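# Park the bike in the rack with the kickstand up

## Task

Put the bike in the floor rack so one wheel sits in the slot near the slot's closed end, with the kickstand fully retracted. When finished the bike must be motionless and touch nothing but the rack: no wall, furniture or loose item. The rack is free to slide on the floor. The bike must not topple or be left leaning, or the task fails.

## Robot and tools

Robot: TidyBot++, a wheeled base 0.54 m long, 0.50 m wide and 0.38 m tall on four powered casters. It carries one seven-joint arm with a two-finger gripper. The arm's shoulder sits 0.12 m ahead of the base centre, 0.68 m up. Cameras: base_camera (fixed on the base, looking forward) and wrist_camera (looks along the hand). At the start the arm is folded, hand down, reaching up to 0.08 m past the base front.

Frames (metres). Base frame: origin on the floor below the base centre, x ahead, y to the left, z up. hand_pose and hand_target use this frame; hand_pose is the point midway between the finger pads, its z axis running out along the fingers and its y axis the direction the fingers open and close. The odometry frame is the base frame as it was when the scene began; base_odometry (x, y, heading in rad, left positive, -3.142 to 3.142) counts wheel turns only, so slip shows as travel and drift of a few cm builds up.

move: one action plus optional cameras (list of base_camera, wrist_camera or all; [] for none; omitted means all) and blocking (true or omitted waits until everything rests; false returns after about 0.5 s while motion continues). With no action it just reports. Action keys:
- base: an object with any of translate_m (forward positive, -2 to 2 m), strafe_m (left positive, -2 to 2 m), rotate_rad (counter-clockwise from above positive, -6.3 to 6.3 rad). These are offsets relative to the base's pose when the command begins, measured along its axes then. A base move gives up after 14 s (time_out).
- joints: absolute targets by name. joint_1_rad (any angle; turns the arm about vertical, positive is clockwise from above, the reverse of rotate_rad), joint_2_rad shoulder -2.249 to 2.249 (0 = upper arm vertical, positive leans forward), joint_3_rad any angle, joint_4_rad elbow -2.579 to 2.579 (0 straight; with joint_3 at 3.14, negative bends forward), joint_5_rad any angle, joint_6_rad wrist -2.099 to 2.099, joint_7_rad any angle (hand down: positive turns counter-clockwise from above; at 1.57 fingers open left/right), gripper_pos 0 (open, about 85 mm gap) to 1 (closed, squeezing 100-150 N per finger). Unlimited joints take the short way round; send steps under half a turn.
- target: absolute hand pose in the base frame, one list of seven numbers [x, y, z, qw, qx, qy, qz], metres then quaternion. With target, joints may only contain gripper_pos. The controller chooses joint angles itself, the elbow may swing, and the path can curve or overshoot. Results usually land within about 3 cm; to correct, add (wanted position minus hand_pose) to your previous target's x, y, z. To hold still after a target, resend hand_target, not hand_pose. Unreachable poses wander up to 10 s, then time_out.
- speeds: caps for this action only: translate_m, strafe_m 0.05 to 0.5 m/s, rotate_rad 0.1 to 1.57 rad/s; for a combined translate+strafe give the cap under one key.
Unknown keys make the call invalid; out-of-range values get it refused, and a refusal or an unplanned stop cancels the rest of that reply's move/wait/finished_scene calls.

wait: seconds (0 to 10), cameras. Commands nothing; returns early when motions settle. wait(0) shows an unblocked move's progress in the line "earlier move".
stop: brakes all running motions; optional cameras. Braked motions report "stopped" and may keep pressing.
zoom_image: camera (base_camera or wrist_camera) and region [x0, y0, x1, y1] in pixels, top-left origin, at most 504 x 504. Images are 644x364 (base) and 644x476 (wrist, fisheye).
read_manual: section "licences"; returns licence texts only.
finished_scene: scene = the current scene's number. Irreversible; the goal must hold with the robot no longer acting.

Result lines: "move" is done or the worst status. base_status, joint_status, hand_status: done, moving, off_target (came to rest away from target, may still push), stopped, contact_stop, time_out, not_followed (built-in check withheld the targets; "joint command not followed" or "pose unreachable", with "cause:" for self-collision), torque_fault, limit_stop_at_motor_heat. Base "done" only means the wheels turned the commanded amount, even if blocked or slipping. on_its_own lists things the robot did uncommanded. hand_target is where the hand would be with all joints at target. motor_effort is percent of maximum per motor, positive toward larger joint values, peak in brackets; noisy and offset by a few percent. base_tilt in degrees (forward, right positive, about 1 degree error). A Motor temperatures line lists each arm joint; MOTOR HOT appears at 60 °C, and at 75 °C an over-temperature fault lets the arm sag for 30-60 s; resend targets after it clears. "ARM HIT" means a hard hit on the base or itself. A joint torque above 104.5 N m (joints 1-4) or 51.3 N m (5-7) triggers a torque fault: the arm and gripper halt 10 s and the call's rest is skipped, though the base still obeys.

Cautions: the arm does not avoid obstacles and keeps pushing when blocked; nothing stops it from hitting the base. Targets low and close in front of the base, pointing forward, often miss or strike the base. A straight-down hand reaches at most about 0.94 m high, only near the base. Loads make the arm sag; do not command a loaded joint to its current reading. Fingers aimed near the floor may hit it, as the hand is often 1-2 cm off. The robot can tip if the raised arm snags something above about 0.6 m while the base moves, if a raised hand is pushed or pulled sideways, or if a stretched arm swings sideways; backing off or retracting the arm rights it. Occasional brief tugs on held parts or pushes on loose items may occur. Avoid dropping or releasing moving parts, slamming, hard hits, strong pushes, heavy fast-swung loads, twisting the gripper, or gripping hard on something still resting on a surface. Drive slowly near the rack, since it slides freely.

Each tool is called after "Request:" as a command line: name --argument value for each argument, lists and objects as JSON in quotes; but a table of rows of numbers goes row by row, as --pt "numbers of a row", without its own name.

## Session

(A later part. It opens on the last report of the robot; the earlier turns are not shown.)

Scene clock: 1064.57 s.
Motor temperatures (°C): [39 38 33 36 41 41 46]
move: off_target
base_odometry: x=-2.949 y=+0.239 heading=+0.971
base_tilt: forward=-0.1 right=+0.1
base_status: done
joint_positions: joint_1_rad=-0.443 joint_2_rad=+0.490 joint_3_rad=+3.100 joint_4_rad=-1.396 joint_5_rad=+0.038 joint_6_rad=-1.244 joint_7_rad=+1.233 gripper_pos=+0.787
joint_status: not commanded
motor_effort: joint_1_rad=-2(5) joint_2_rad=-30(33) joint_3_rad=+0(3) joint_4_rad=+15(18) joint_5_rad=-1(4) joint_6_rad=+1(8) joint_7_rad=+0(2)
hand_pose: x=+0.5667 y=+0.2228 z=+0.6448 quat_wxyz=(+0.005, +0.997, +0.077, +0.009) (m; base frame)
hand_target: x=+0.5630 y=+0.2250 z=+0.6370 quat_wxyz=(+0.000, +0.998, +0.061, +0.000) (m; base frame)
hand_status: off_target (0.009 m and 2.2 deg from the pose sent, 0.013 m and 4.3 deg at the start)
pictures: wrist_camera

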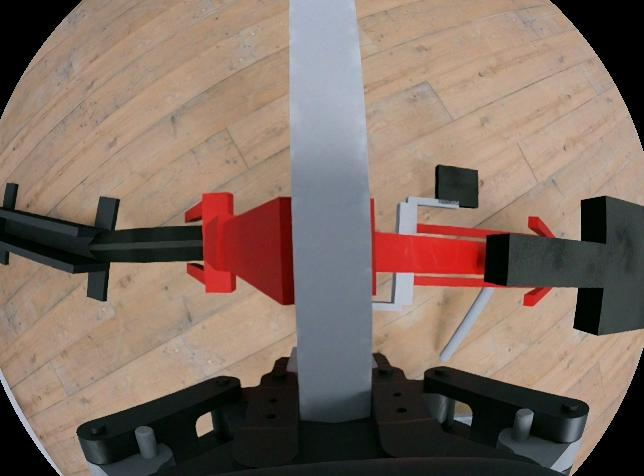

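Request:
move --base '{"strafe_m": 0.08, "translate_m": -0.009}' --speeds '{"strafe_m": 0.08}' --target '[0.563, 0.228, 0.637, 0.0, 0.9999, 0.015, 0.0]' --cameras '["wrist_camera"]'

Request:
zoom_image --camera "wrist_camera" --region '[0, 150, 220, 350]'

Scene clock: 1071.20 s.
Motor temperatures (°C): [39 38 33 36 41 41 46]
move: off_target
base_odometry: x=-3.021 y=+0.277 heading=+0.971
base_tilt: forward=-0.1 right=+0.1
base_status: done
joint_positions: joint_1_rad=-0.461 joint_2_rad=+0.489 joint_3_rad=+3.114 joint_4_rad=-1.396 joint_5_rad=+0.038 joint_6_rad=-1.253 joint_7_rad=+1.178 gripper_pos=+0.787
joint_status: not commanded
motor_effort: joint_1_rad=+0(4) joint_2_rad=-31(32) joint_3_rad=+1(3) joint_4_rad=+14(17) joint_5_rad=+0(2) joint_6_rad=+0(9) joint_7_rad=+0(3)
hand_pose: x=+0.5635 y=+0.2238 z=+0.6452 quat_wxyz=(+0.010, +0.999, +0.052, +0.007) (m; base frame)
hand_target: x=+0.5630 y=+0.2280 z=+0.6370 quat_wxyz=(+0.000, +1.000, +0.015, +0.000) (m; base frame)
hand_status: off_target (0.009 m and 4.5 deg from the pose sent, 0.010 m and 7.2 deg at the start)
pictures: wrist_camera

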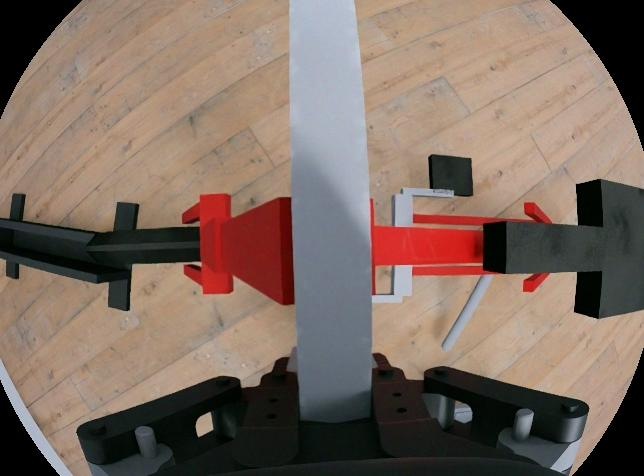

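Scaled by 2.291.

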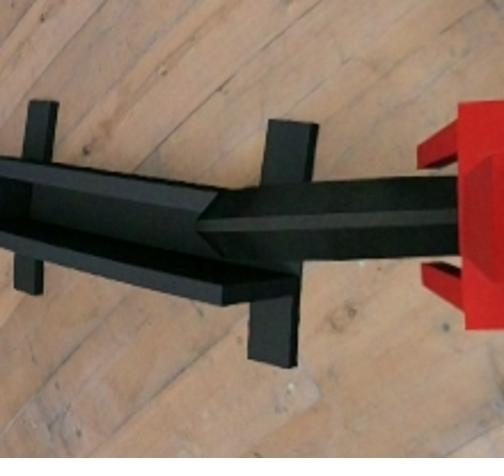

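Request:
move --base '{"strafe_m": 0.08, "translate_m": -0.014}' --speeds '{"strafe_m": 0.08}' --cameras '["wrist_camera"]'

Request:
zoom_image --camera "wrist_camera" --region '[0, 150, 220, 350]'

Scene clock: 1080.03 s.
Motor temperatures (°C): [39 38 33 36 41 41 46]
move: done
base_odometry: x=-3.095 y=+0.311 heading=+0.971
base_tilt: forward=-0.1 right=+0.0
base_status: done
joint_positions: joint_1_rad=-0.461 joint_2_rad=+0.489 joint_3_rad=+3.118 joint_4_rad=-1.397 joint_5_rad=+0.038 joint_6_rad=-1.246 joint_7_rad=+1.178 gripper_pos=+0.787
joint_status: not commanded
motor_effort: joint_1_rad=-2(4) joint_2_rad=-31(32) joint_3_rad=+0(3) joint_4_rad=+14(18) joint_5_rad=-2(3) joint_6_rad=+1(7) joint_7_rad=+0(2)
hand_pose: x=+0.5663 y=+0.2228 z=+0.6448 quat_wxyz=(+0.009, +0.999, +0.050, +0.010) (m; base frame)
hand_target: x=+0.5630 y=+0.2280 z=+0.6370 quat_wxyz=(+0.000, +1.000, +0.015, +0.000) (m; base frame)
hand_status: not commanded
pictures: wrist_camera

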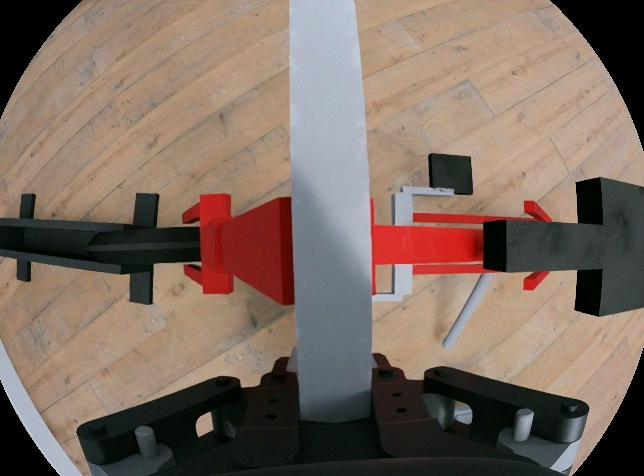

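Scaled by 2.291.

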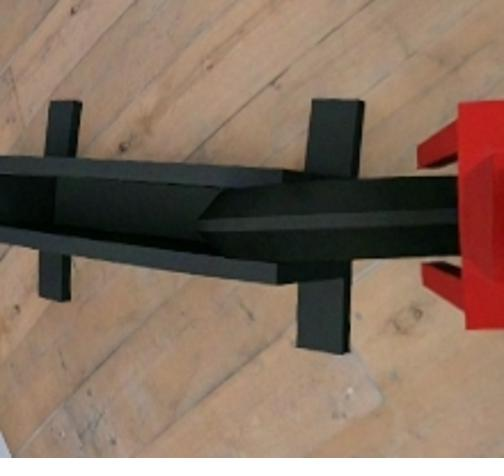

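Request:
move --base '{"strafe_m": 0.1, "translate_m": -0.01}' --speeds '{"strafe_m": 0.08}' --cameras '["wrist_camera"]'

Request:
zoom_image --camera "wrist_camera" --region '[0, 150, 220, 350]'

Scene clock: 1084.60 s.
Motor temperatures (°C): [39 38 33 36 41 41 46]
move: done
base_odometry: x=-3.183 y=+0.359 heading=+0.971
base_tilt: forward=+0.0 right=+0.0
base_status: done
joint_positions: joint_1_rad=-0.463 joint_2_rad=+0.490 joint_3_rad=+3.119 joint_4_rad=-1.397 joint_5_rad=+0.038 joint_6_rad=-1.249 joint_7_rad=+1.178 gripper_pos=+0.787
joint_status: not commanded
motor_effort: joint_1_rad=-1(5) joint_2_rad=-31(33) joint_3_rad=+0(3) joint_4_rad=+16(17) joint_5_rad=-1(3) joint_6_rad=+1(7) joint_7_rad=+0(2)
hand_pose: x=+0.5649 y=+0.2230 z=+0.6444 quat_wxyz=(+0.010, +0.999, +0.051, +0.008) (m; base frame)
hand_target: x=+0.5630 y=+0.2280 z=+0.6370 quat_wxyz=(+0.000, +1.000, +0.015, +0.000) (m; base frame)
hand_status: not commanded
pictures: wrist_camera

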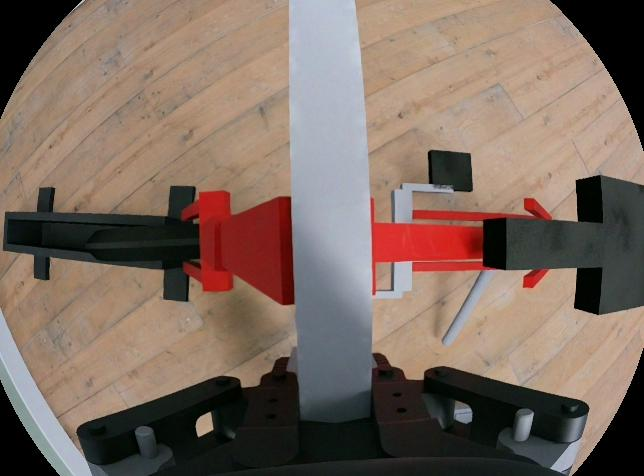

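Scaled by 2.291.

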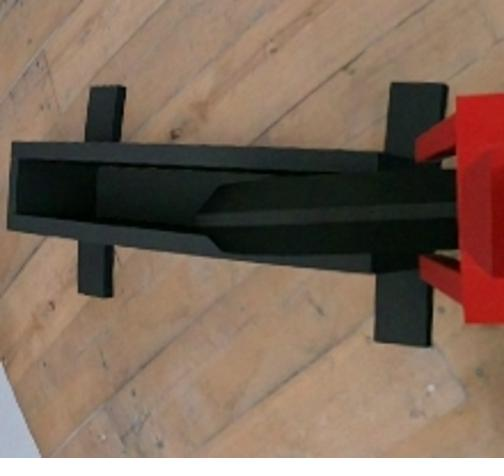

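Request:
move --base '{"strafe_m": 0.16, "translate_m": -0.012}' --speeds '{"strafe_m": 0.08}'

Request:
zoom_image --camera "wrist_camera" --region '[0, 150, 220, 350]'

Scene clock: 1093.13 s.
Motor temperatures (°C): [39 38 33 36 41 41 46]
move: done
base_odometry: x=-3.322 y=+0.439 heading=+0.971
base_tilt: forward=-0.1 right=+0.0
base_status: done
joint_positions: joint_1_rad=-0.440 joint_2_rad=+0.483 joint_3_rad=+3.126 joint_4_rad=-1.397 joint_5_rad=+0.038 joint_6_rad=-1.261 joint_7_rad=+1.165 gripper_pos=+0.787
joint_status: not commanded
motor_effort: joint_1_rad=-4(7) joint_2_rad=-26(32) joint_3_rad=-1(3) joint_4_rad=+14(18) joint_5_rad=+2(4) joint_6_rad=+8(12) joint_7_rad=+2(4)
hand_pose: x=+0.5680 y=+0.2082 z=+0.6479 quat_wxyz=(+0.013, +0.999, +0.030, +0.006) (m; base frame)
hand_target: x=+0.5630 y=+0.2280 z=+0.6370 quat_wxyz=(+0.000, +1.000, +0.015, +0.000) (m; base frame)
hand_status: not commanded
pictures: base_camera, wrist_camera

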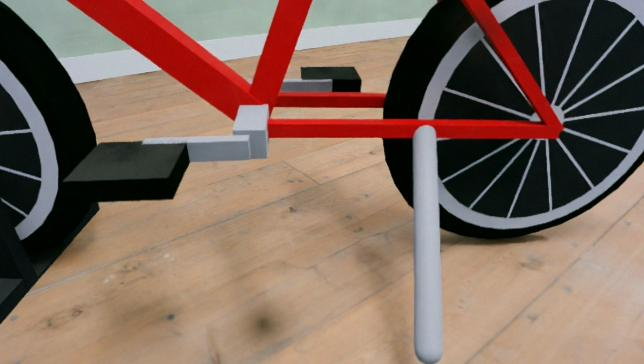

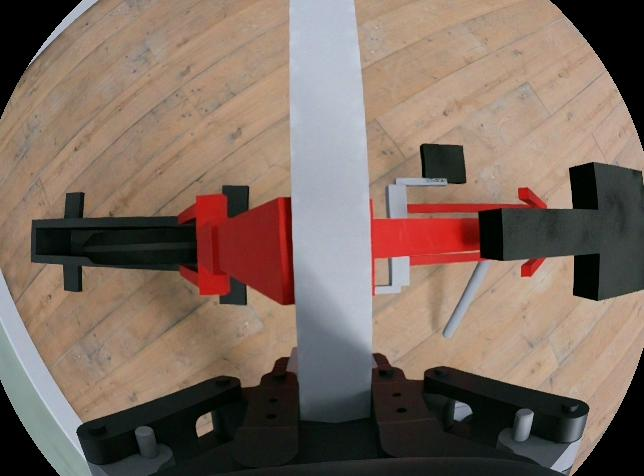

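Scaled by 2.291.

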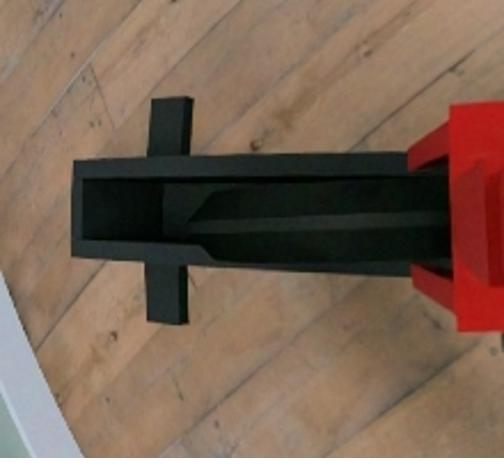

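Request:
move --base '{"strafe_m": 0.15, "translate_m": -0.005}' --speeds '{"strafe_m": 0.08}'

Request:
zoom_image --camera "wrist_camera" --region '[0, 150, 220, 350]'

Scene clock: 1102.47 s.
Motor temperatures (°C): [39 38 33 36 41 41 46]
move: done
base_odometry: x=-3.448 y=+0.519 heading=+0.971
base_tilt: forward=-0.1 right=+0.0
base_status: done
joint_positions: joint_1_rad=-0.432 joint_2_rad=+0.481 joint_3_rad=+3.132 joint_4_rad=-1.397 joint_5_rad=+0.037 joint_6_rad=-1.264 joint_7_rad=+1.153 gripper_pos=+0.787
joint_status: not commanded
motor_effort: joint_1_rad=-6(9) joint_2_rad=-26(28) joint_3_rad=-2(5) joint_4_rad=+14(18) joint_5_rad=+1(4) joint_6_rad=+6(11) joint_7_rad=+4(6)
hand_pose: x=+0.5703 y=+0.2017 z=+0.6487 quat_wxyz=(+0.014, +1.000, +0.017, +0.006) (m; base frame)
hand_target: x=+0.5630 y=+0.2280 z=+0.6370 quat_wxyz=(+0.000, +1.000, +0.015, +0.000) (m; base frame)
hand_status: not commanded
pictures: base_camera, wrist_camera

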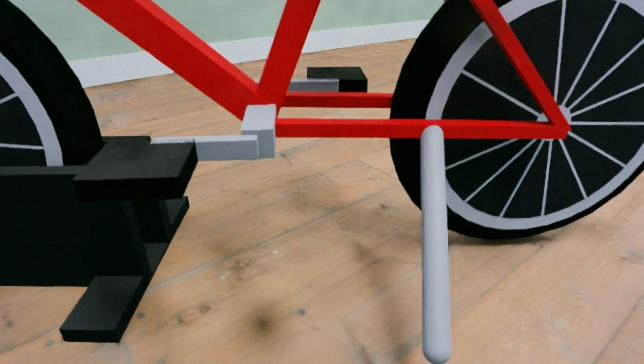

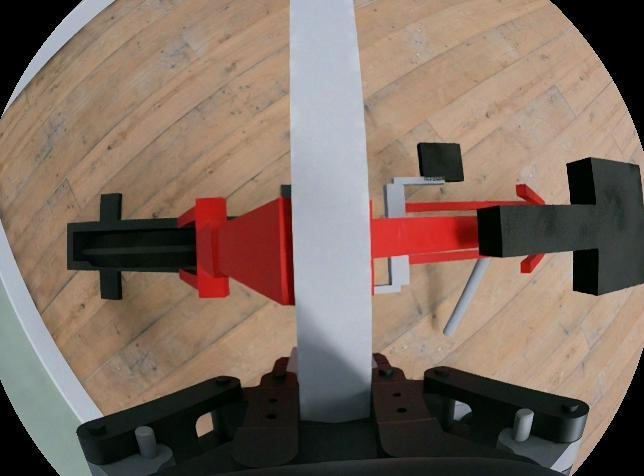

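Scaled by 2.291.

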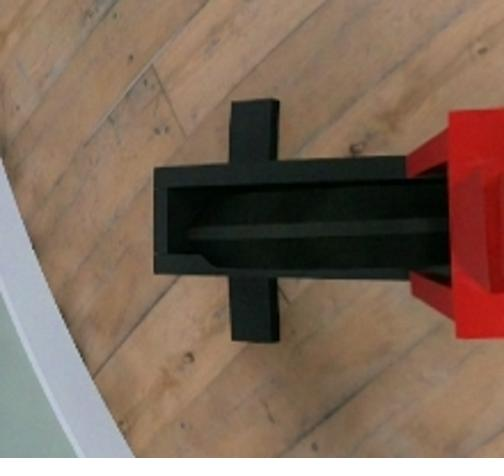

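Request:
move --base '{"strafe_m": 0.03}' --speeds '{"strafe_m": 0.05}' --cameras '["wrist_camera"]'

Request:
zoom_image --camera "wrist_camera" --region '[0, 150, 220, 350]'

Scene clock: 1110.77 s.
Motor temperatures (°C): [39 38 33 36 41 41 46]
move: done
base_odometry: x=-3.473 y=+0.536 heading=+0.971
base_tilt: forward=-0.1 right=+0.0
base_status: done
joint_positions: joint_1_rad=-0.435 joint_2_rad=+0.481 joint_3_rad=+3.133 joint_4_rad=-1.397 joint_5_rad=+0.037 joint_6_rad=-1.264 joint_7_rad=+1.146 gripper_pos=+0.787
joint_status: not commanded
motor_effort: joint_1_rad=-5(10) joint_2_rad=-28(29) joint_3_rad=-2(6) joint_4_rad=+14(18) joint_5_rad=+1(4) joint_6_rad=+4(11) joint_7_rad=+3(6)
hand_pose: x=+0.5697 y=+0.2029 z=+0.6488 quat_wxyz=(+0.014, +1.000, +0.015, +0.007) (m; base frame)
hand_target: x=+0.5630 y=+0.2280 z=+0.6370 quat_wxyz=(+0.000, +1.000, +0.015, +0.000) (m; base frame)
hand_status: not commanded
pictures: wrist_camera

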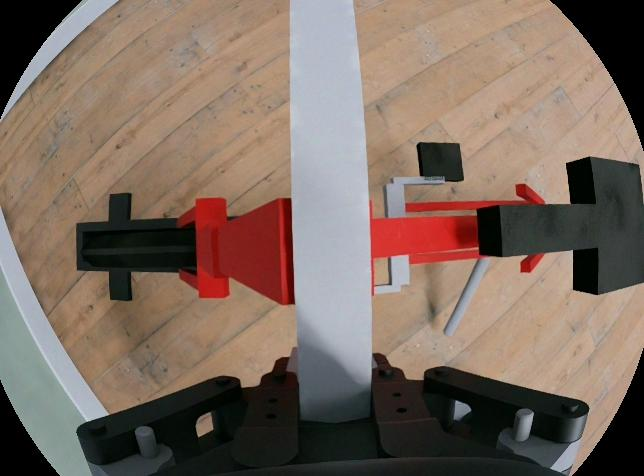

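Scaled by 2.291.

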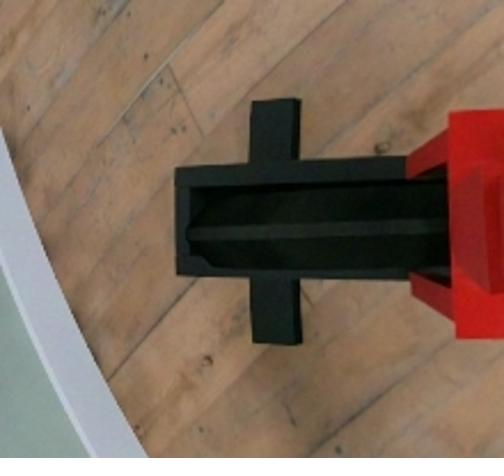

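Request:
move --target '[0.560, 0.208, 0.632, 0.0, 1.0, 0.0, 0.0]' --cameras '[]'

Request:
move --joints '{"gripper_pos": 0.5}' --cameras '["wrist_camera"]'

Request:
move --joints '{"gripper_pos": 0.0}'

Scene clock: 1116.30 s.
Motor temperatures (°C): [39 38 33 36 41 41 46]
move: off_target
base_odometry: x=-3.473 y=+0.536 heading=+0.971
base_tilt: forward=+0.0 right=+0.1
base_status: not commanded
joint_positions: joint_1_rad=-0.434 joint_2_rad=+0.472 joint_3_rad=+3.133 joint_4_rad=-1.412 joint_5_rad=+0.035 joint_6_rad=-1.253 joint_7_rad=+1.145 gripper_pos=+0.787
joint_status: not commanded
motor_effort: joint_1_rad=-1(5) joint_2_rad=-26(28) joint_3_rad=+1(2) joint_4_rad=+10(14) joint_5_rad=+4(5) joint_6_rad=+0(5) joint_7_rad=+5(6)
hand_pose: x=+0.5672 y=+0.2019 z=+0.6484 quat_wxyz=(+0.013, +1.000, +0.013, +0.008) (m; base frame)
hand_target: x=+0.5600 y=+0.2080 z=+0.6320 quat_wxyz=(+0.000, +1.000, +0.000, +0.000) (m; base frame)
hand_status: off_target (0.019 m and 2.3 deg from the pose sent, 0.020 m and 2.5 deg at the start)
pictures: none
No camera images: "cameras" was empty.

Scene clock: 1117.50 s.
Motor temperatures (°C): [39 38 33 36 41 41 46]
move: done
base_odometry: x=-3.473 y=+0.536 heading=+0.971
base_tilt: forward=-0.1 right=+0.1
base_status: not commanded
joint_positions: joint_1_rad=-0.433 joint_2_rad=+0.473 joint_3_rad=+3.132 joint_4_rad=-1.428 joint_5_rad=+0.035 joint_6_rad=-1.251 joint_7_rad=+1.145 gripper_pos=+0.500
joint_status: all done
motor_effort: joint_1_rad=+0(2) joint_2_rad=-28(32) joint_3_rad=+1(3) joint_4_rad=+13(16) joint_5_rad=+1(4) joint_6_rad=+0(3) joint_7_rad=+0(5)
hand_pose: x=+0.5622 y=+0.1992 z=+0.6436 quat_wxyz=(+0.015, +1.000, +0.013, +0.002) (m; base frame)
hand_target: x=+0.5600 y=+0.2080 z=+0.6320 quat_wxyz=(+0.000, +1.000, +0.000, +0.000) (m; base frame)
hand_status: not commanded
pictures: wrist_camera

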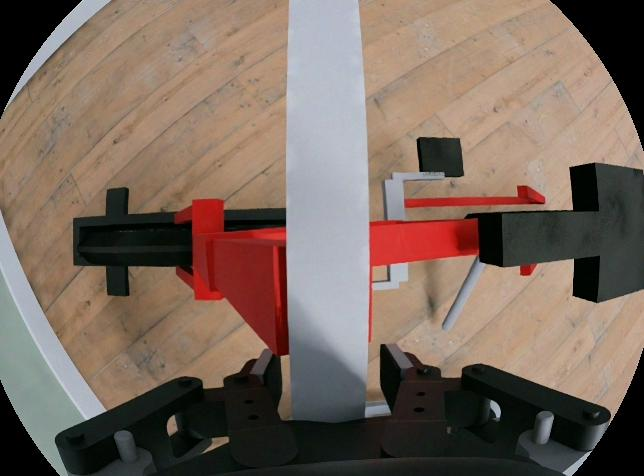

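Scene clock: 1118.33 s.
Motor temperatures (°C): [39 38 33 36 41 41 46]
move: done
base_odometry: x=-3.473 y=+0.536 heading=+0.971
base_tilt: forward=+0.0 right=+0.0
base_status: not commanded
joint_positions: joint_1_rad=-0.433 joint_2_rad=+0.472 joint_3_rad=+3.132 joint_4_rad=-1.428 joint_5_rad=+0.035 joint_6_rad=-1.251 joint_7_rad=+1.145 gripper_pos=+0.000
joint_status: all done
motor_effort: joint_1_rad=-1(1) joint_2_rad=-28(28) joint_3_rad=+2(2) joint_4_rad=+12(12) joint_5_rad=+1(1) joint_6_rad=+0(1) joint_7_rad=+0(0)
hand_pose: x=+0.5622 y=+0.1992 z=+0.6436 quat_wxyz=(+0.015, +1.000, +0.013, +0.002) (m; base frame)
hand_target: x=+0.5600 y=+0.2080 z=+0.6320 quat_wxyz=(+0.000, +1.000, +0.000, +0.000) (m; base frame)
hand_status: not commanded
pictures: base_camera, wrist_camera

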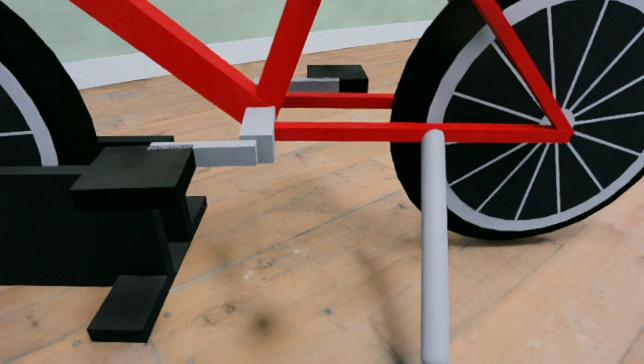

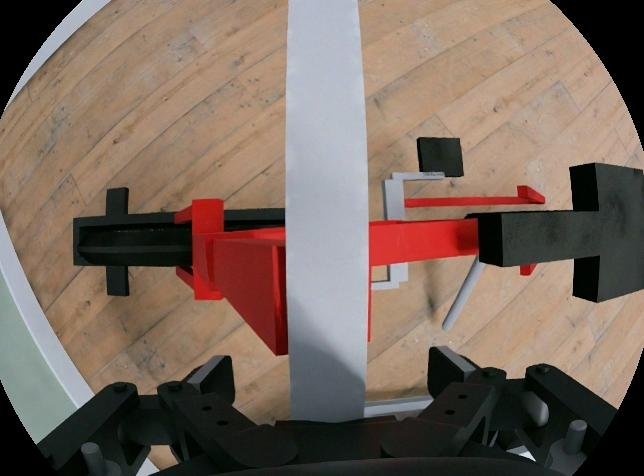

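Request:
move --target '[0.555, 0.200, 0.80, 0.0, 1.0, 0.0, 0.0]'

Scene clock: 1147.83 s.
Motor temperatures (°C): [39 38 33 36 41 41 46]
move: off_target
base_odometry: x=-3.473 y=+0.536 heading=+0.971
base_tilt: forward=-0.1 right=+0.0
base_status: not commanded
joint_positions: joint_1_rad=-0.426 joint_2_rad=+0.432 joint_3_rad=+3.132 joint_4_rad=-1.041 joint_5_rad=+0.035 joint_6_rad=-1.633 joint_7_rad=+1.145 gripper_pos=+0.000
joint_status: not commanded
motor_effort: joint_1_rad=-1(1) joint_2_rad=-31(33) joint_3_rad=+1(2) joint_4_rad=+15(16) joint_5_rad=+0(1) joint_6_rad=+0(2) joint_7_rad=+0(0)
hand_pose: x=+0.5767 y=+0.2013 z=+0.7837 quat_wxyz=(+0.007, +1.000, +0.003, +0.023) (m; base frame)
hand_target: x=+0.5550 y=+0.2000 z=+0.8000 quat_wxyz=(+0.000, +1.000, +0.000, +0.000) (m; base frame)
hand_status: off_target (0.027 m and 2.7 deg from the pose sent, 0.157 m and 2.3 deg at the start)
pictures: base_camera, wrist_camera

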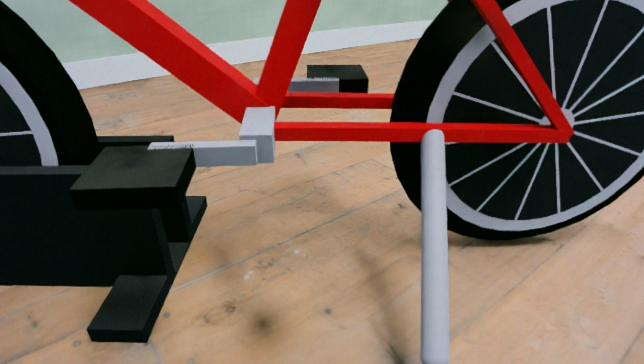

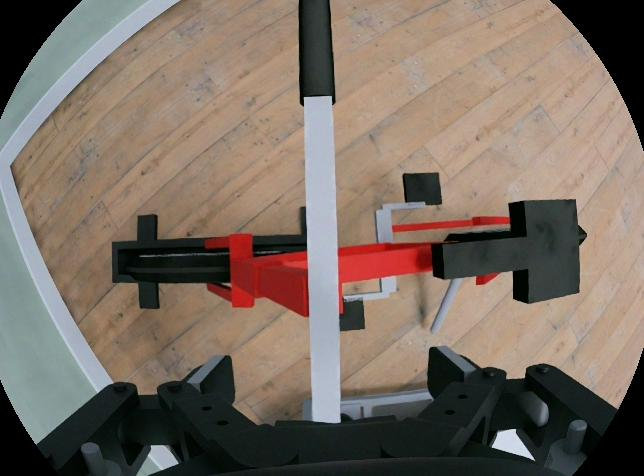

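Request:
move --base '{"translate_m": -0.42, "strafe_m": -0.055}' --speeds '{"translate_m": 0.25}' --cameras '["base_camera"]'

Request:
move --joints '{"joint_1_rad": 0.0, "joint_2_rad": 0.5, "joint_3_rad": 3.14, "joint_4_rad": -2.0, "joint_5_rad": 0.0, "joint_6_rad": 0.0, "joint_7_rad": 1.57, "gripper_pos": 1.0}' --cameras '["base_camera", "wrist_camera"]'

Scene clock: 1176.47 s.
Motor temperatures (°C): [39 38 33 36 41 41 46]
move: done
base_odometry: x=-3.665 y=+0.158 heading=+0.971
base_tilt: forward=-0.1 right=+0.0
base_status: done
joint_positions: joint_1_rad=-0.421 joint_2_rad=+0.426 joint_3_rad=+3.132 joint_4_rad=-1.040 joint_5_rad=+0.035 joint_6_rad=-1.640 joint_7_rad=+1.145 gripper_pos=+0.000
joint_status: not commanded
motor_effort: joint_1_rad=-1(2) joint_2_rad=-31(37) joint_3_rad=+1(2) joint_4_rad=+15(17) joint_5_rad=+1(1) joint_6_rad=+1(2) joint_7_rad=+0(0)
hand_pose: x=+0.5752 y=+0.1982 z=+0.7870 quat_wxyz=(+0.007, +1.000, +0.000, +0.023) (m; base frame)
hand_target: x=+0.5550 y=+0.2000 z=+0.8000 quat_wxyz=(+0.000, +1.000, +0.000, +0.000) (m; base frame)
hand_status: not commanded
pictures: base_camera

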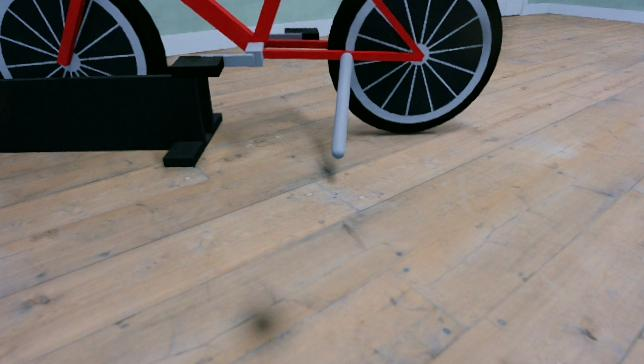

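Scene clock: 1179.27 s.
Motor temperatures (°C): [39 38 33 36 41 41 46]
move: done
base_odometry: x=-3.665 y=+0.158 heading=+0.971
base_tilt: forward=-0.1 right=+0.0
base_status: not commanded
joint_positions: joint_1_rad=-0.011 joint_2_rad=+0.485 joint_3_rad=+3.132 joint_4_rad=-1.972 joint_5_rad=+0.035 joint_6_rad=-0.084 joint_7_rad=+1.491 gripper_pos=+0.999
joint_status: all done
motor_effort: joint_1_rad=-1(2) joint_2_rad=-29(32) joint_3_rad=+0(3) joint_4_rad=+11(16) joint_5_rad=+0(2) joint_6_rad=+5(6) joint_7_rad=+0(1)
hand_pose: x=+0.6897 y=+0.0121 z=+0.5537 quat_wxyz=(-0.010, +0.955, -0.013, +0.296) (m; base frame)
hand_target: x=+0.6951 y=+0.0022 z=+0.5498 quat_wxyz=(-0.001, +0.949, +0.000, +0.315) (m; base frame)
hand_status: not commanded
pictures: base_camera, wrist_camera

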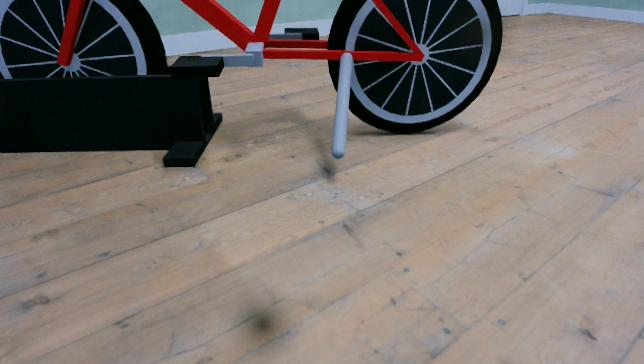

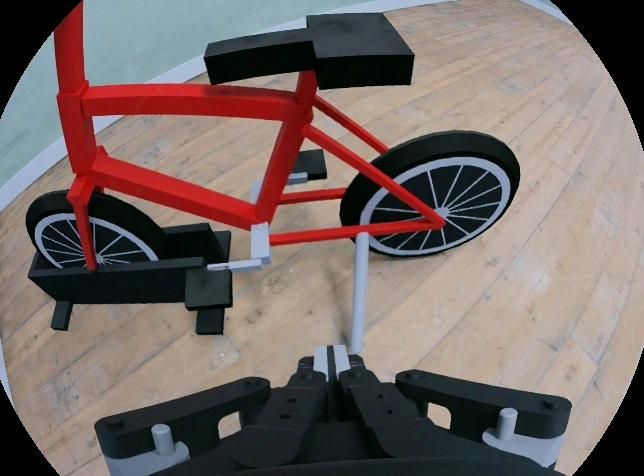

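Request:
move --joints '{"joint_1_rad": 0.0, "joint_2_rad": 1.878, "joint_3_rad": 3.14, "joint_4_rad": -1.225, "joint_5_rad": 0.0, "joint_6_rad": 1.02, "joint_7_rad": 1.6}'

Scene clock: 1191.07 s.
Motor temperatures (°C): [39 38 33 36 41 41 46]
move: done
base_odometry: x=-3.665 y=+0.158 heading=+0.971
base_tilt: forward=+0.0 right=+0.1
base_status: not commanded
joint_positions: joint_1_rad=-0.011 joint_2_rad=+1.869 joint_3_rad=+3.132 joint_4_rad=-1.252 joint_5_rad=+0.035 joint_6_rad=+0.935 joint_7_rad=+1.522 gripper_pos=+0.999
joint_status: all done
motor_effort: joint_1_rad=+0(2) joint_2_rad=-38(45) joint_3_rad=+0(3) joint_4_rad=+3(13) joint_5_rad=+0(2) joint_6_rad=+8(9) joint_7_rad=+0(1)
hand_pose: x=+0.7815 y=+0.0213 z=+0.0642 quat_wxyz=(-0.025, +0.888, -0.004, +0.459) (m; base frame)
hand_target: x=+0.8035 y=+0.0019 z=+0.0879 quat_wxyz=(+0.007, +0.863, +0.012, +0.505) (m; base frame)
hand_status: not commanded
pictures: base_camera, wrist_camera

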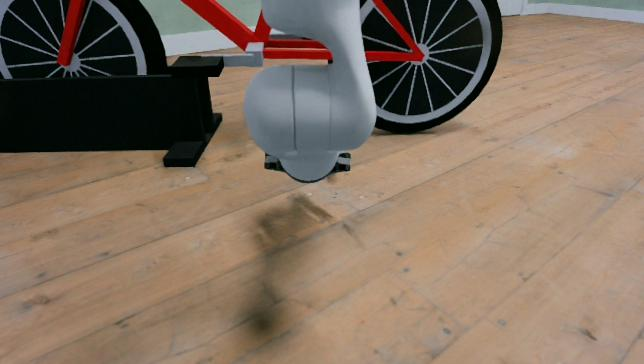

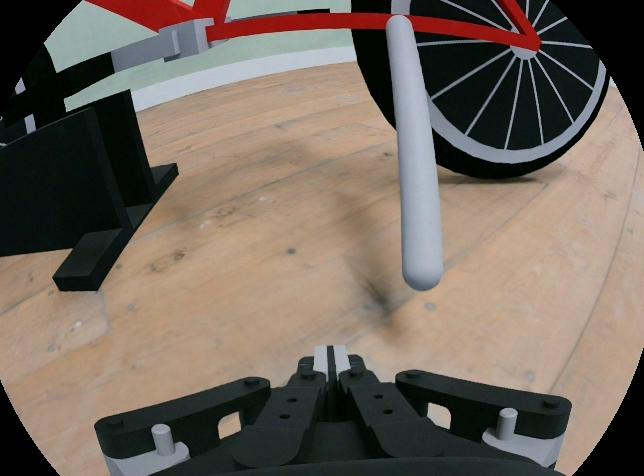

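Request:
move --base '{"translate_m": 0.12}' --speeds '{"translate_m": 0.15}' --joints '{"joint_2_rad": 1.855}'

Scene clock: 1196.40 s.
Motor temperatures (°C): [39 38 33 36 41 41 46]
move: done
base_odometry: x=-3.597 y=+0.257 heading=+0.971
base_tilt: forward=-0.1 right=+0.0
base_status: done
joint_positions: joint_1_rad=-0.016 joint_2_rad=+1.869 joint_3_rad=+3.131 joint_4_rad=-1.245 joint_5_rad=+0.035 joint_6_rad=+0.942 joint_7_rad=+1.522 gripper_pos=+0.999
joint_status: all done
motor_effort: joint_1_rad=+3(5) joint_2_rad=-38(42) joint_3_rad=+2(4) joint_4_rad=+3(6) joint_5_rad=-1(3) joint_6_rad=+8(9) joint_7_rad=+0(0)
hand_pose: x=+0.7864 y=+0.0250 z=+0.0682 quat_wxyz=(-0.027, +0.885, -0.002, +0.465) (m; base frame)
hand_target: x=+0.8170 y=+0.0019 z=+0.1038 quat_wxyz=(+0.007, +0.857, +0.012, +0.515) (m; base frame)
hand_status: not commanded
pictures: base_camera, wrist_camera

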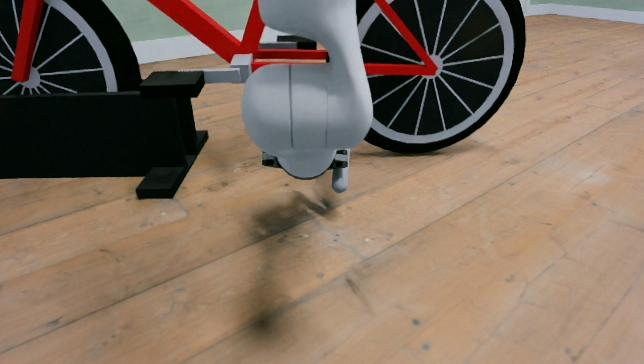

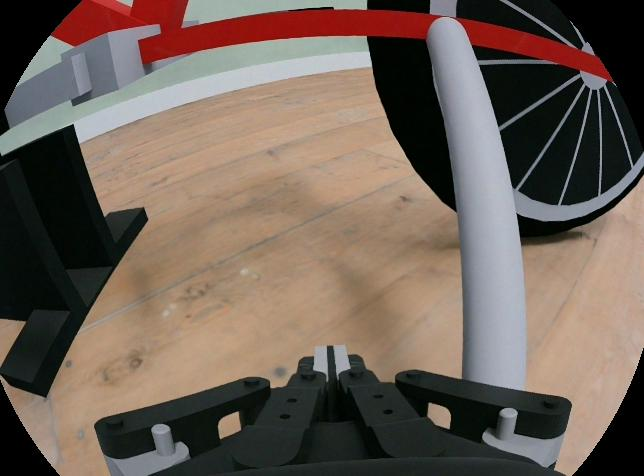

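Request:
move --base '{"strafe_m": -0.06}' --speeds '{"strafe_m": 0.06}'

Scene clock: 1205.33 s.
Motor temperatures (°C): [39 38 33 36 41 41 46]
move: done
base_odometry: x=-3.548 y=+0.224 heading=+0.971
base_tilt: forward=+0.0 right=+0.0
base_status: done
joint_positions: joint_1_rad=-0.043 joint_2_rad=+1.869 joint_3_rad=+3.119 joint_4_rad=-1.245 joint_5_rad=+0.035 joint_6_rad=+0.942 joint_7_rad=+1.522 gripper_pos=+0.999
joint_status: not commanded
motor_effort: joint_1_rad=+7(11) joint_2_rad=-42(43) joint_3_rad=+5(7) joint_4_rad=+9(10) joint_5_rad=-4(5) joint_6_rad=+9(10) joint_7_rad=+1(1)
hand_pose: x=+0.7854 y=+0.0481 z=+0.0686 quat_wxyz=(-0.037, +0.884, +0.005, +0.465) (m; base frame)
hand_target: x=+0.8170 y=+0.0019 z=+0.1038 quat_wxyz=(+0.007, +0.857, +0.012, +0.515) (m; base frame)
hand_status: not commanded
pictures: base_camera, wrist_camera

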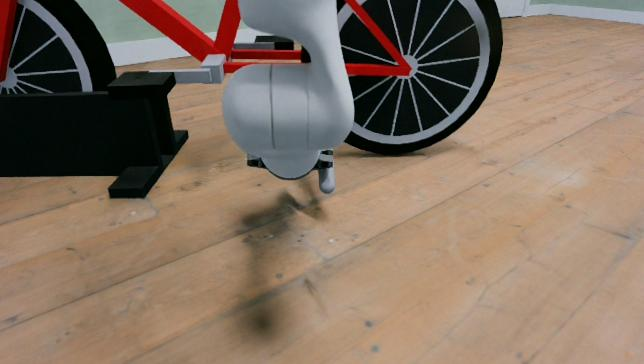

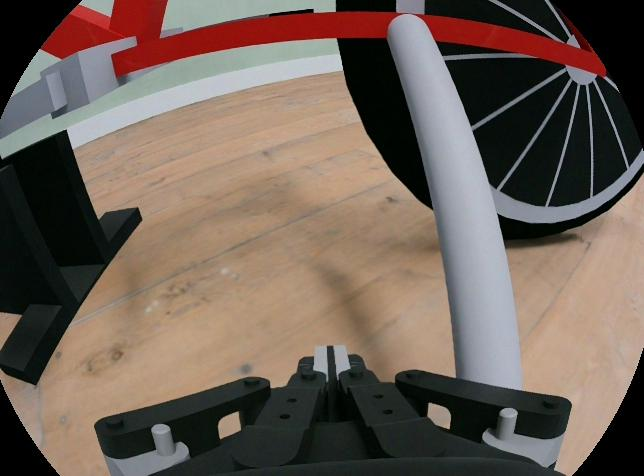

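Request:
move --base '{"strafe_m": -0.06}' --speeds '{"strafe_m": 0.06}'

Scene clock: 1211.03 s.
Motor temperatures (°C): [39 38 33 36 41 41 46]
move: done
base_odometry: x=-3.498 y=+0.190 heading=+0.972
base_tilt: forward=+0.0 right=+0.0
base_status: done
joint_positions: joint_1_rad=-0.042 joint_2_rad=+1.866 joint_3_rad=+3.117 joint_4_rad=-1.244 joint_5_rad=+0.035 joint_6_rad=+0.953 joint_7_rad=+1.526 gripper_pos=+0.999
joint_status: not commanded
motor_effort: joint_1_rad=+6(12) joint_2_rad=-37(43) joint_3_rad=+4(7) joint_4_rad=+4(10) joint_5_rad=-3(5) joint_6_rad=+7(10) joint_7_rad=+0(1)
hand_pose: x=+0.7895 y=+0.0478 z=+0.0738 quat_wxyz=(-0.037, +0.881, +0.006, +0.472) (m; base frame)
hand_target: x=+0.8170 y=+0.0019 z=+0.1038 quat_wxyz=(+0.007, +0.857, +0.012, +0.515) (m; base frame)
hand_status: not commanded
pictures: base_camera, wrist_camera

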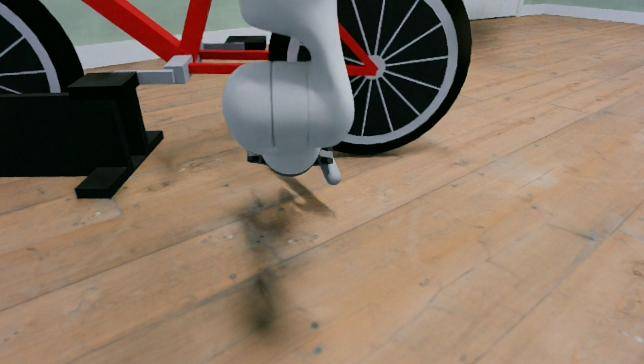

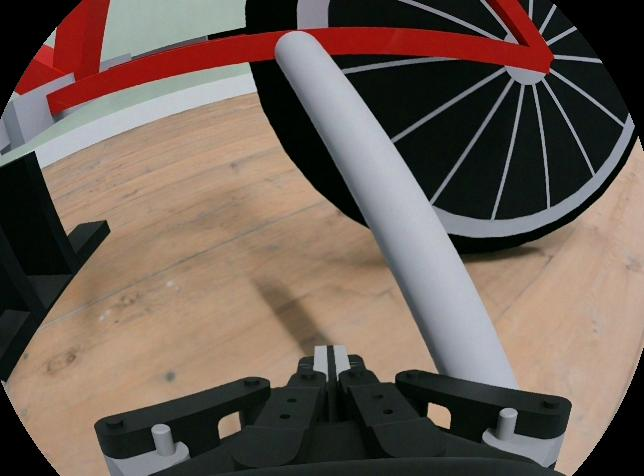

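Request:
move --base '{"strafe_m": -0.06}' --speeds '{"strafe_m": 0.06}'

Scene clock: 1214.20 s.
Motor temperatures (°C): [39 38 33 36 41 41 46]
move: done
base_odometry: x=-3.448 y=+0.156 heading=+0.972
base_tilt: forward=+0.0 right=+0.0
base_status: done
joint_positions: joint_1_rad=-0.006 joint_2_rad=+1.866 joint_3_rad=+3.124 joint_4_rad=-1.244 joint_5_rad=+0.035 joint_6_rad=+0.954 joint_7_rad=+1.526 gripper_pos=+0.999
joint_status: not commanded
motor_effort: joint_1_rad=-1(11) joint_2_rad=-39(40) joint_3_rad=+1(6) joint_4_rad=+4(6) joint_5_rad=+0(4) joint_6_rad=+8(9) joint_7_rad=+0(1)
hand_pose: x=+0.7909 y=+0.0210 z=+0.0737 quat_wxyz=(-0.026, +0.881, -0.007, +0.473) (m; base frame)
hand_target: x=+0.8170 y=+0.0019 z=+0.1038 quat_wxyz=(+0.007, +0.857, +0.012, +0.515) (m; base frame)
hand_status: not commanded
pictures: base_camera, wrist_camera

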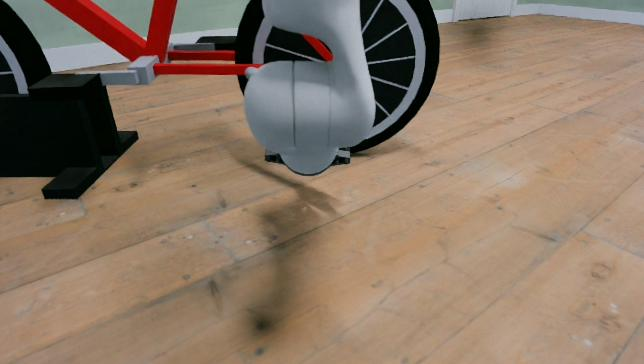

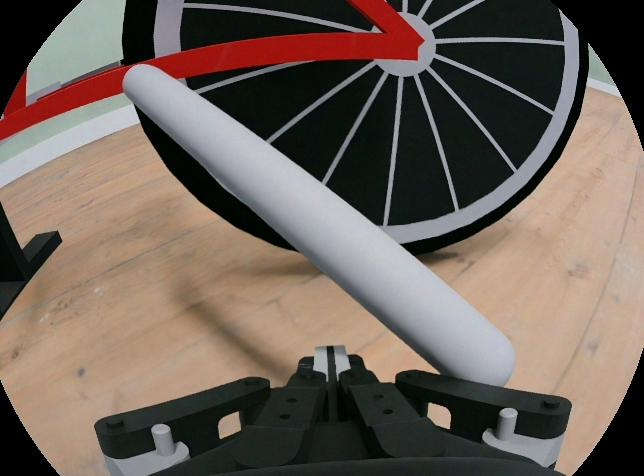

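Request:
move --base '{"translate_m": 0.05}' --speeds '{"translate_m": 0.1}'

Request:
move --joints '{"joint_2_rad": 1.789, "joint_4_rad": -1.34, "joint_6_rad": 1.126}'

Scene clock: 1227.67 s.
Motor temperatures (°C): [39 38 33 36 41 41 46]
move: done
base_odometry: x=-3.420 y=+0.197 heading=+0.972
base_tilt: forward=+0.0 right=+0.0
base_status: done
joint_positions: joint_1_rad=-0.006 joint_2_rad=+1.866 joint_3_rad=+3.125 joint_4_rad=-1.242 joint_5_rad=+0.035 joint_6_rad=+0.954 joint_7_rad=+1.526 gripper_pos=+0.999
joint_status: not commanded
motor_effort: joint_1_rad=-1(2) joint_2_rad=-39(42) joint_3_rad=+0(1) joint_4_rad=+5(5) joint_5_rad=+0(1) joint_6_rad=+7(9) joint_7_rad=+0(0)
hand_pose: x=+0.7922 y=+0.0209 z=+0.0745 quat_wxyz=(-0.026, +0.880, -0.007, +0.474) (m; base frame)
hand_target: x=+0.8170 y=+0.0019 z=+0.1038 quat_wxyz=(+0.007, +0.857, +0.012, +0.515) (m; base frame)
hand_status: not commanded
pictures: base_camera, wrist_camera

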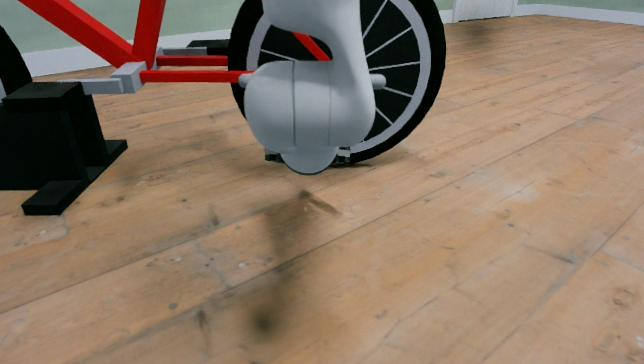

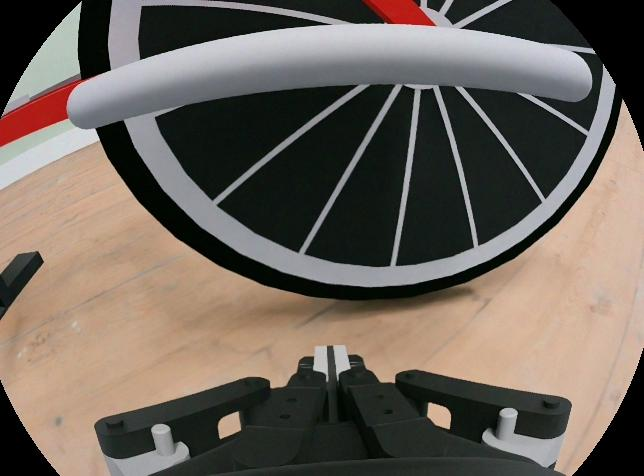

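Scene clock: 1228.70 s.
Motor temperatures (°C): [39 38 33 36 41 41 46]
move: done
base_odometry: x=-3.420 y=+0.197 heading=+0.972
base_tilt: forward=+0.0 right=+0.1
base_status: not commanded
joint_positions: joint_1_rad=-0.006 joint_2_rad=+1.811 joint_3_rad=+3.125 joint_4_rad=-1.316 joint_5_rad=+0.035 joint_6_rad=+1.041 joint_7_rad=+1.526 gripper_pos=+0.999
joint_status: all done
motor_effort: joint_1_rad=-1(1) joint_2_rad=-39(40) joint_3_rad=+0(1) joint_4_rad=+3(5) joint_5_rad=+0(1) joint_6_rad=+8(10) joint_7_rad=+0(0)
hand_pose: x=+0.8028 y=+0.0215 z=+0.1144 quat_wxyz=(-0.028, +0.864, -0.007, +0.503) (m; base frame)
hand_target: x=+0.8164 y=+0.0020 z=+0.1460 quat_wxyz=(+0.007, +0.842, +0.012, +0.539) (m; base frame)
hand_status: not commanded
pictures: base_camera, wrist_camera

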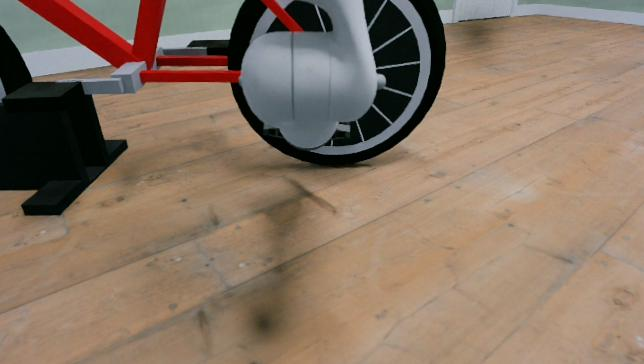

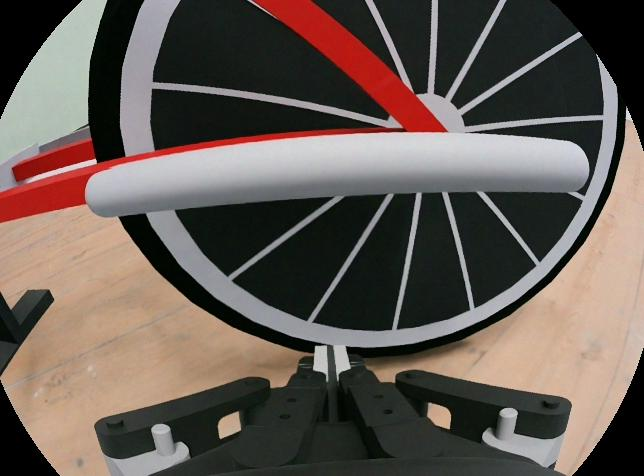

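Request:
move --base '{"translate_m": -0.15}' --speeds '{"translate_m": 0.2}' --cameras '["base_camera"]'

Request:
move --joints '{"joint_1_rad": 0.0, "joint_2_rad": 0.3, "joint_3_rad": 3.14, "joint_4_rad": -2.2, "joint_5_rad": 0.0, "joint_6_rad": 0.0, "joint_7_rad": 1.57}'

Request:
zoom_image --camera "base_camera" --region '[120, 0, 500, 200]'

Scene clock: 1235.73 s.
Motor temperatures (°C): [39 39 33 36 41 41 46]
move: done
base_odometry: x=-3.504 y=+0.073 heading=+0.971
base_tilt: forward=-0.1 right=+0.0
base_status: done
joint_positions: joint_1_rad=-0.005 joint_2_rad=+1.805 joint_3_rad=+3.125 joint_4_rad=-1.322 joint_5_rad=+0.035 joint_6_rad=+1.045 joint_7_rad=+1.526 gripper_pos=+0.999
joint_status: not commanded
motor_effort: joint_1_rad=-1(3) joint_2_rad=-39(42) joint_3_rad=+0(1) joint_4_rad=+4(6) joint_5_rad=+1(1) joint_6_rad=+9(9) joint_7_rad=+0(0)
hand_pose: x=+0.8039 y=+0.0207 z=+0.1177 quat_wxyz=(-0.027, +0.863, -0.007, +0.505) (m; base frame)
hand_target: x=+0.8164 y=+0.0020 z=+0.1460 quat_wxyz=(+0.007, +0.842, +0.012, +0.539) (m; base frame)
hand_status: not commanded
pictures: base_camera

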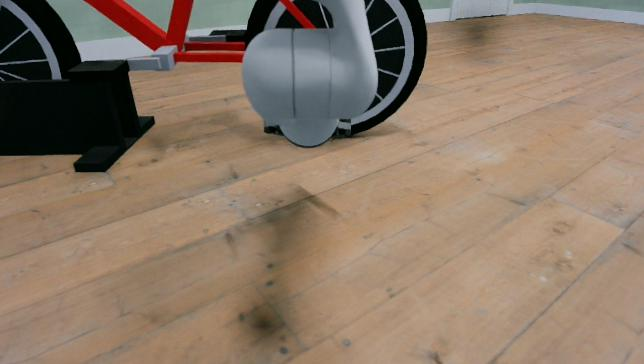

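Scene clock: 1238.77 s.
Motor temperatures (°C): [39 39 33 36 41 41 46]
move: done
base_odometry: x=-3.504 y=+0.073 heading=+0.971
base_tilt: forward=-0.1 right=+0.1
base_status: not commanded
joint_positions: joint_1_rad=-0.005 joint_2_rad=+0.321 joint_3_rad=+3.125 joint_4_rad=-2.171 joint_5_rad=+0.035 joint_6_rad=+0.072 joint_7_rad=+1.526 gripper_pos=+0.999
joint_status: all done
motor_effort: joint_1_rad=-1(2) joint_2_rad=-24(44) joint_3_rad=+1(2) joint_4_rad=+12(13) joint_5_rad=+0(1) joint_6_rad=+6(10) joint_7_rad=+0(1)
hand_pose: x=+0.6471 y=+0.0134 z=+0.5970 quat_wxyz=(-0.009, +0.936, +0.005, +0.353) (m; base frame)
hand_target: x=+0.6178 y=+0.0021 z=+0.5825 quat_wxyz=(-0.001, +0.949, +0.000, +0.315) (m; base frame)
hand_status: not commanded
pictures: base_camera, wrist_camera

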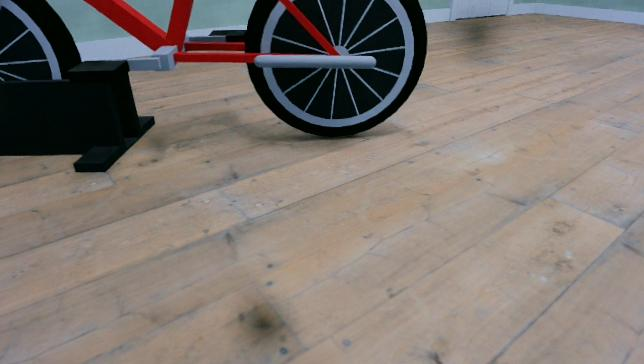

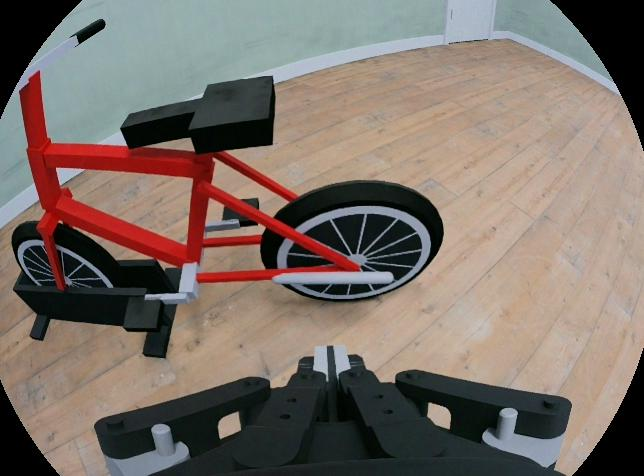

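Scaled by 1.326.

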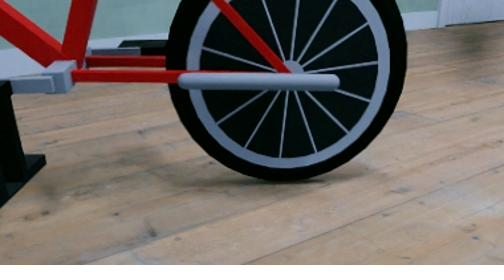

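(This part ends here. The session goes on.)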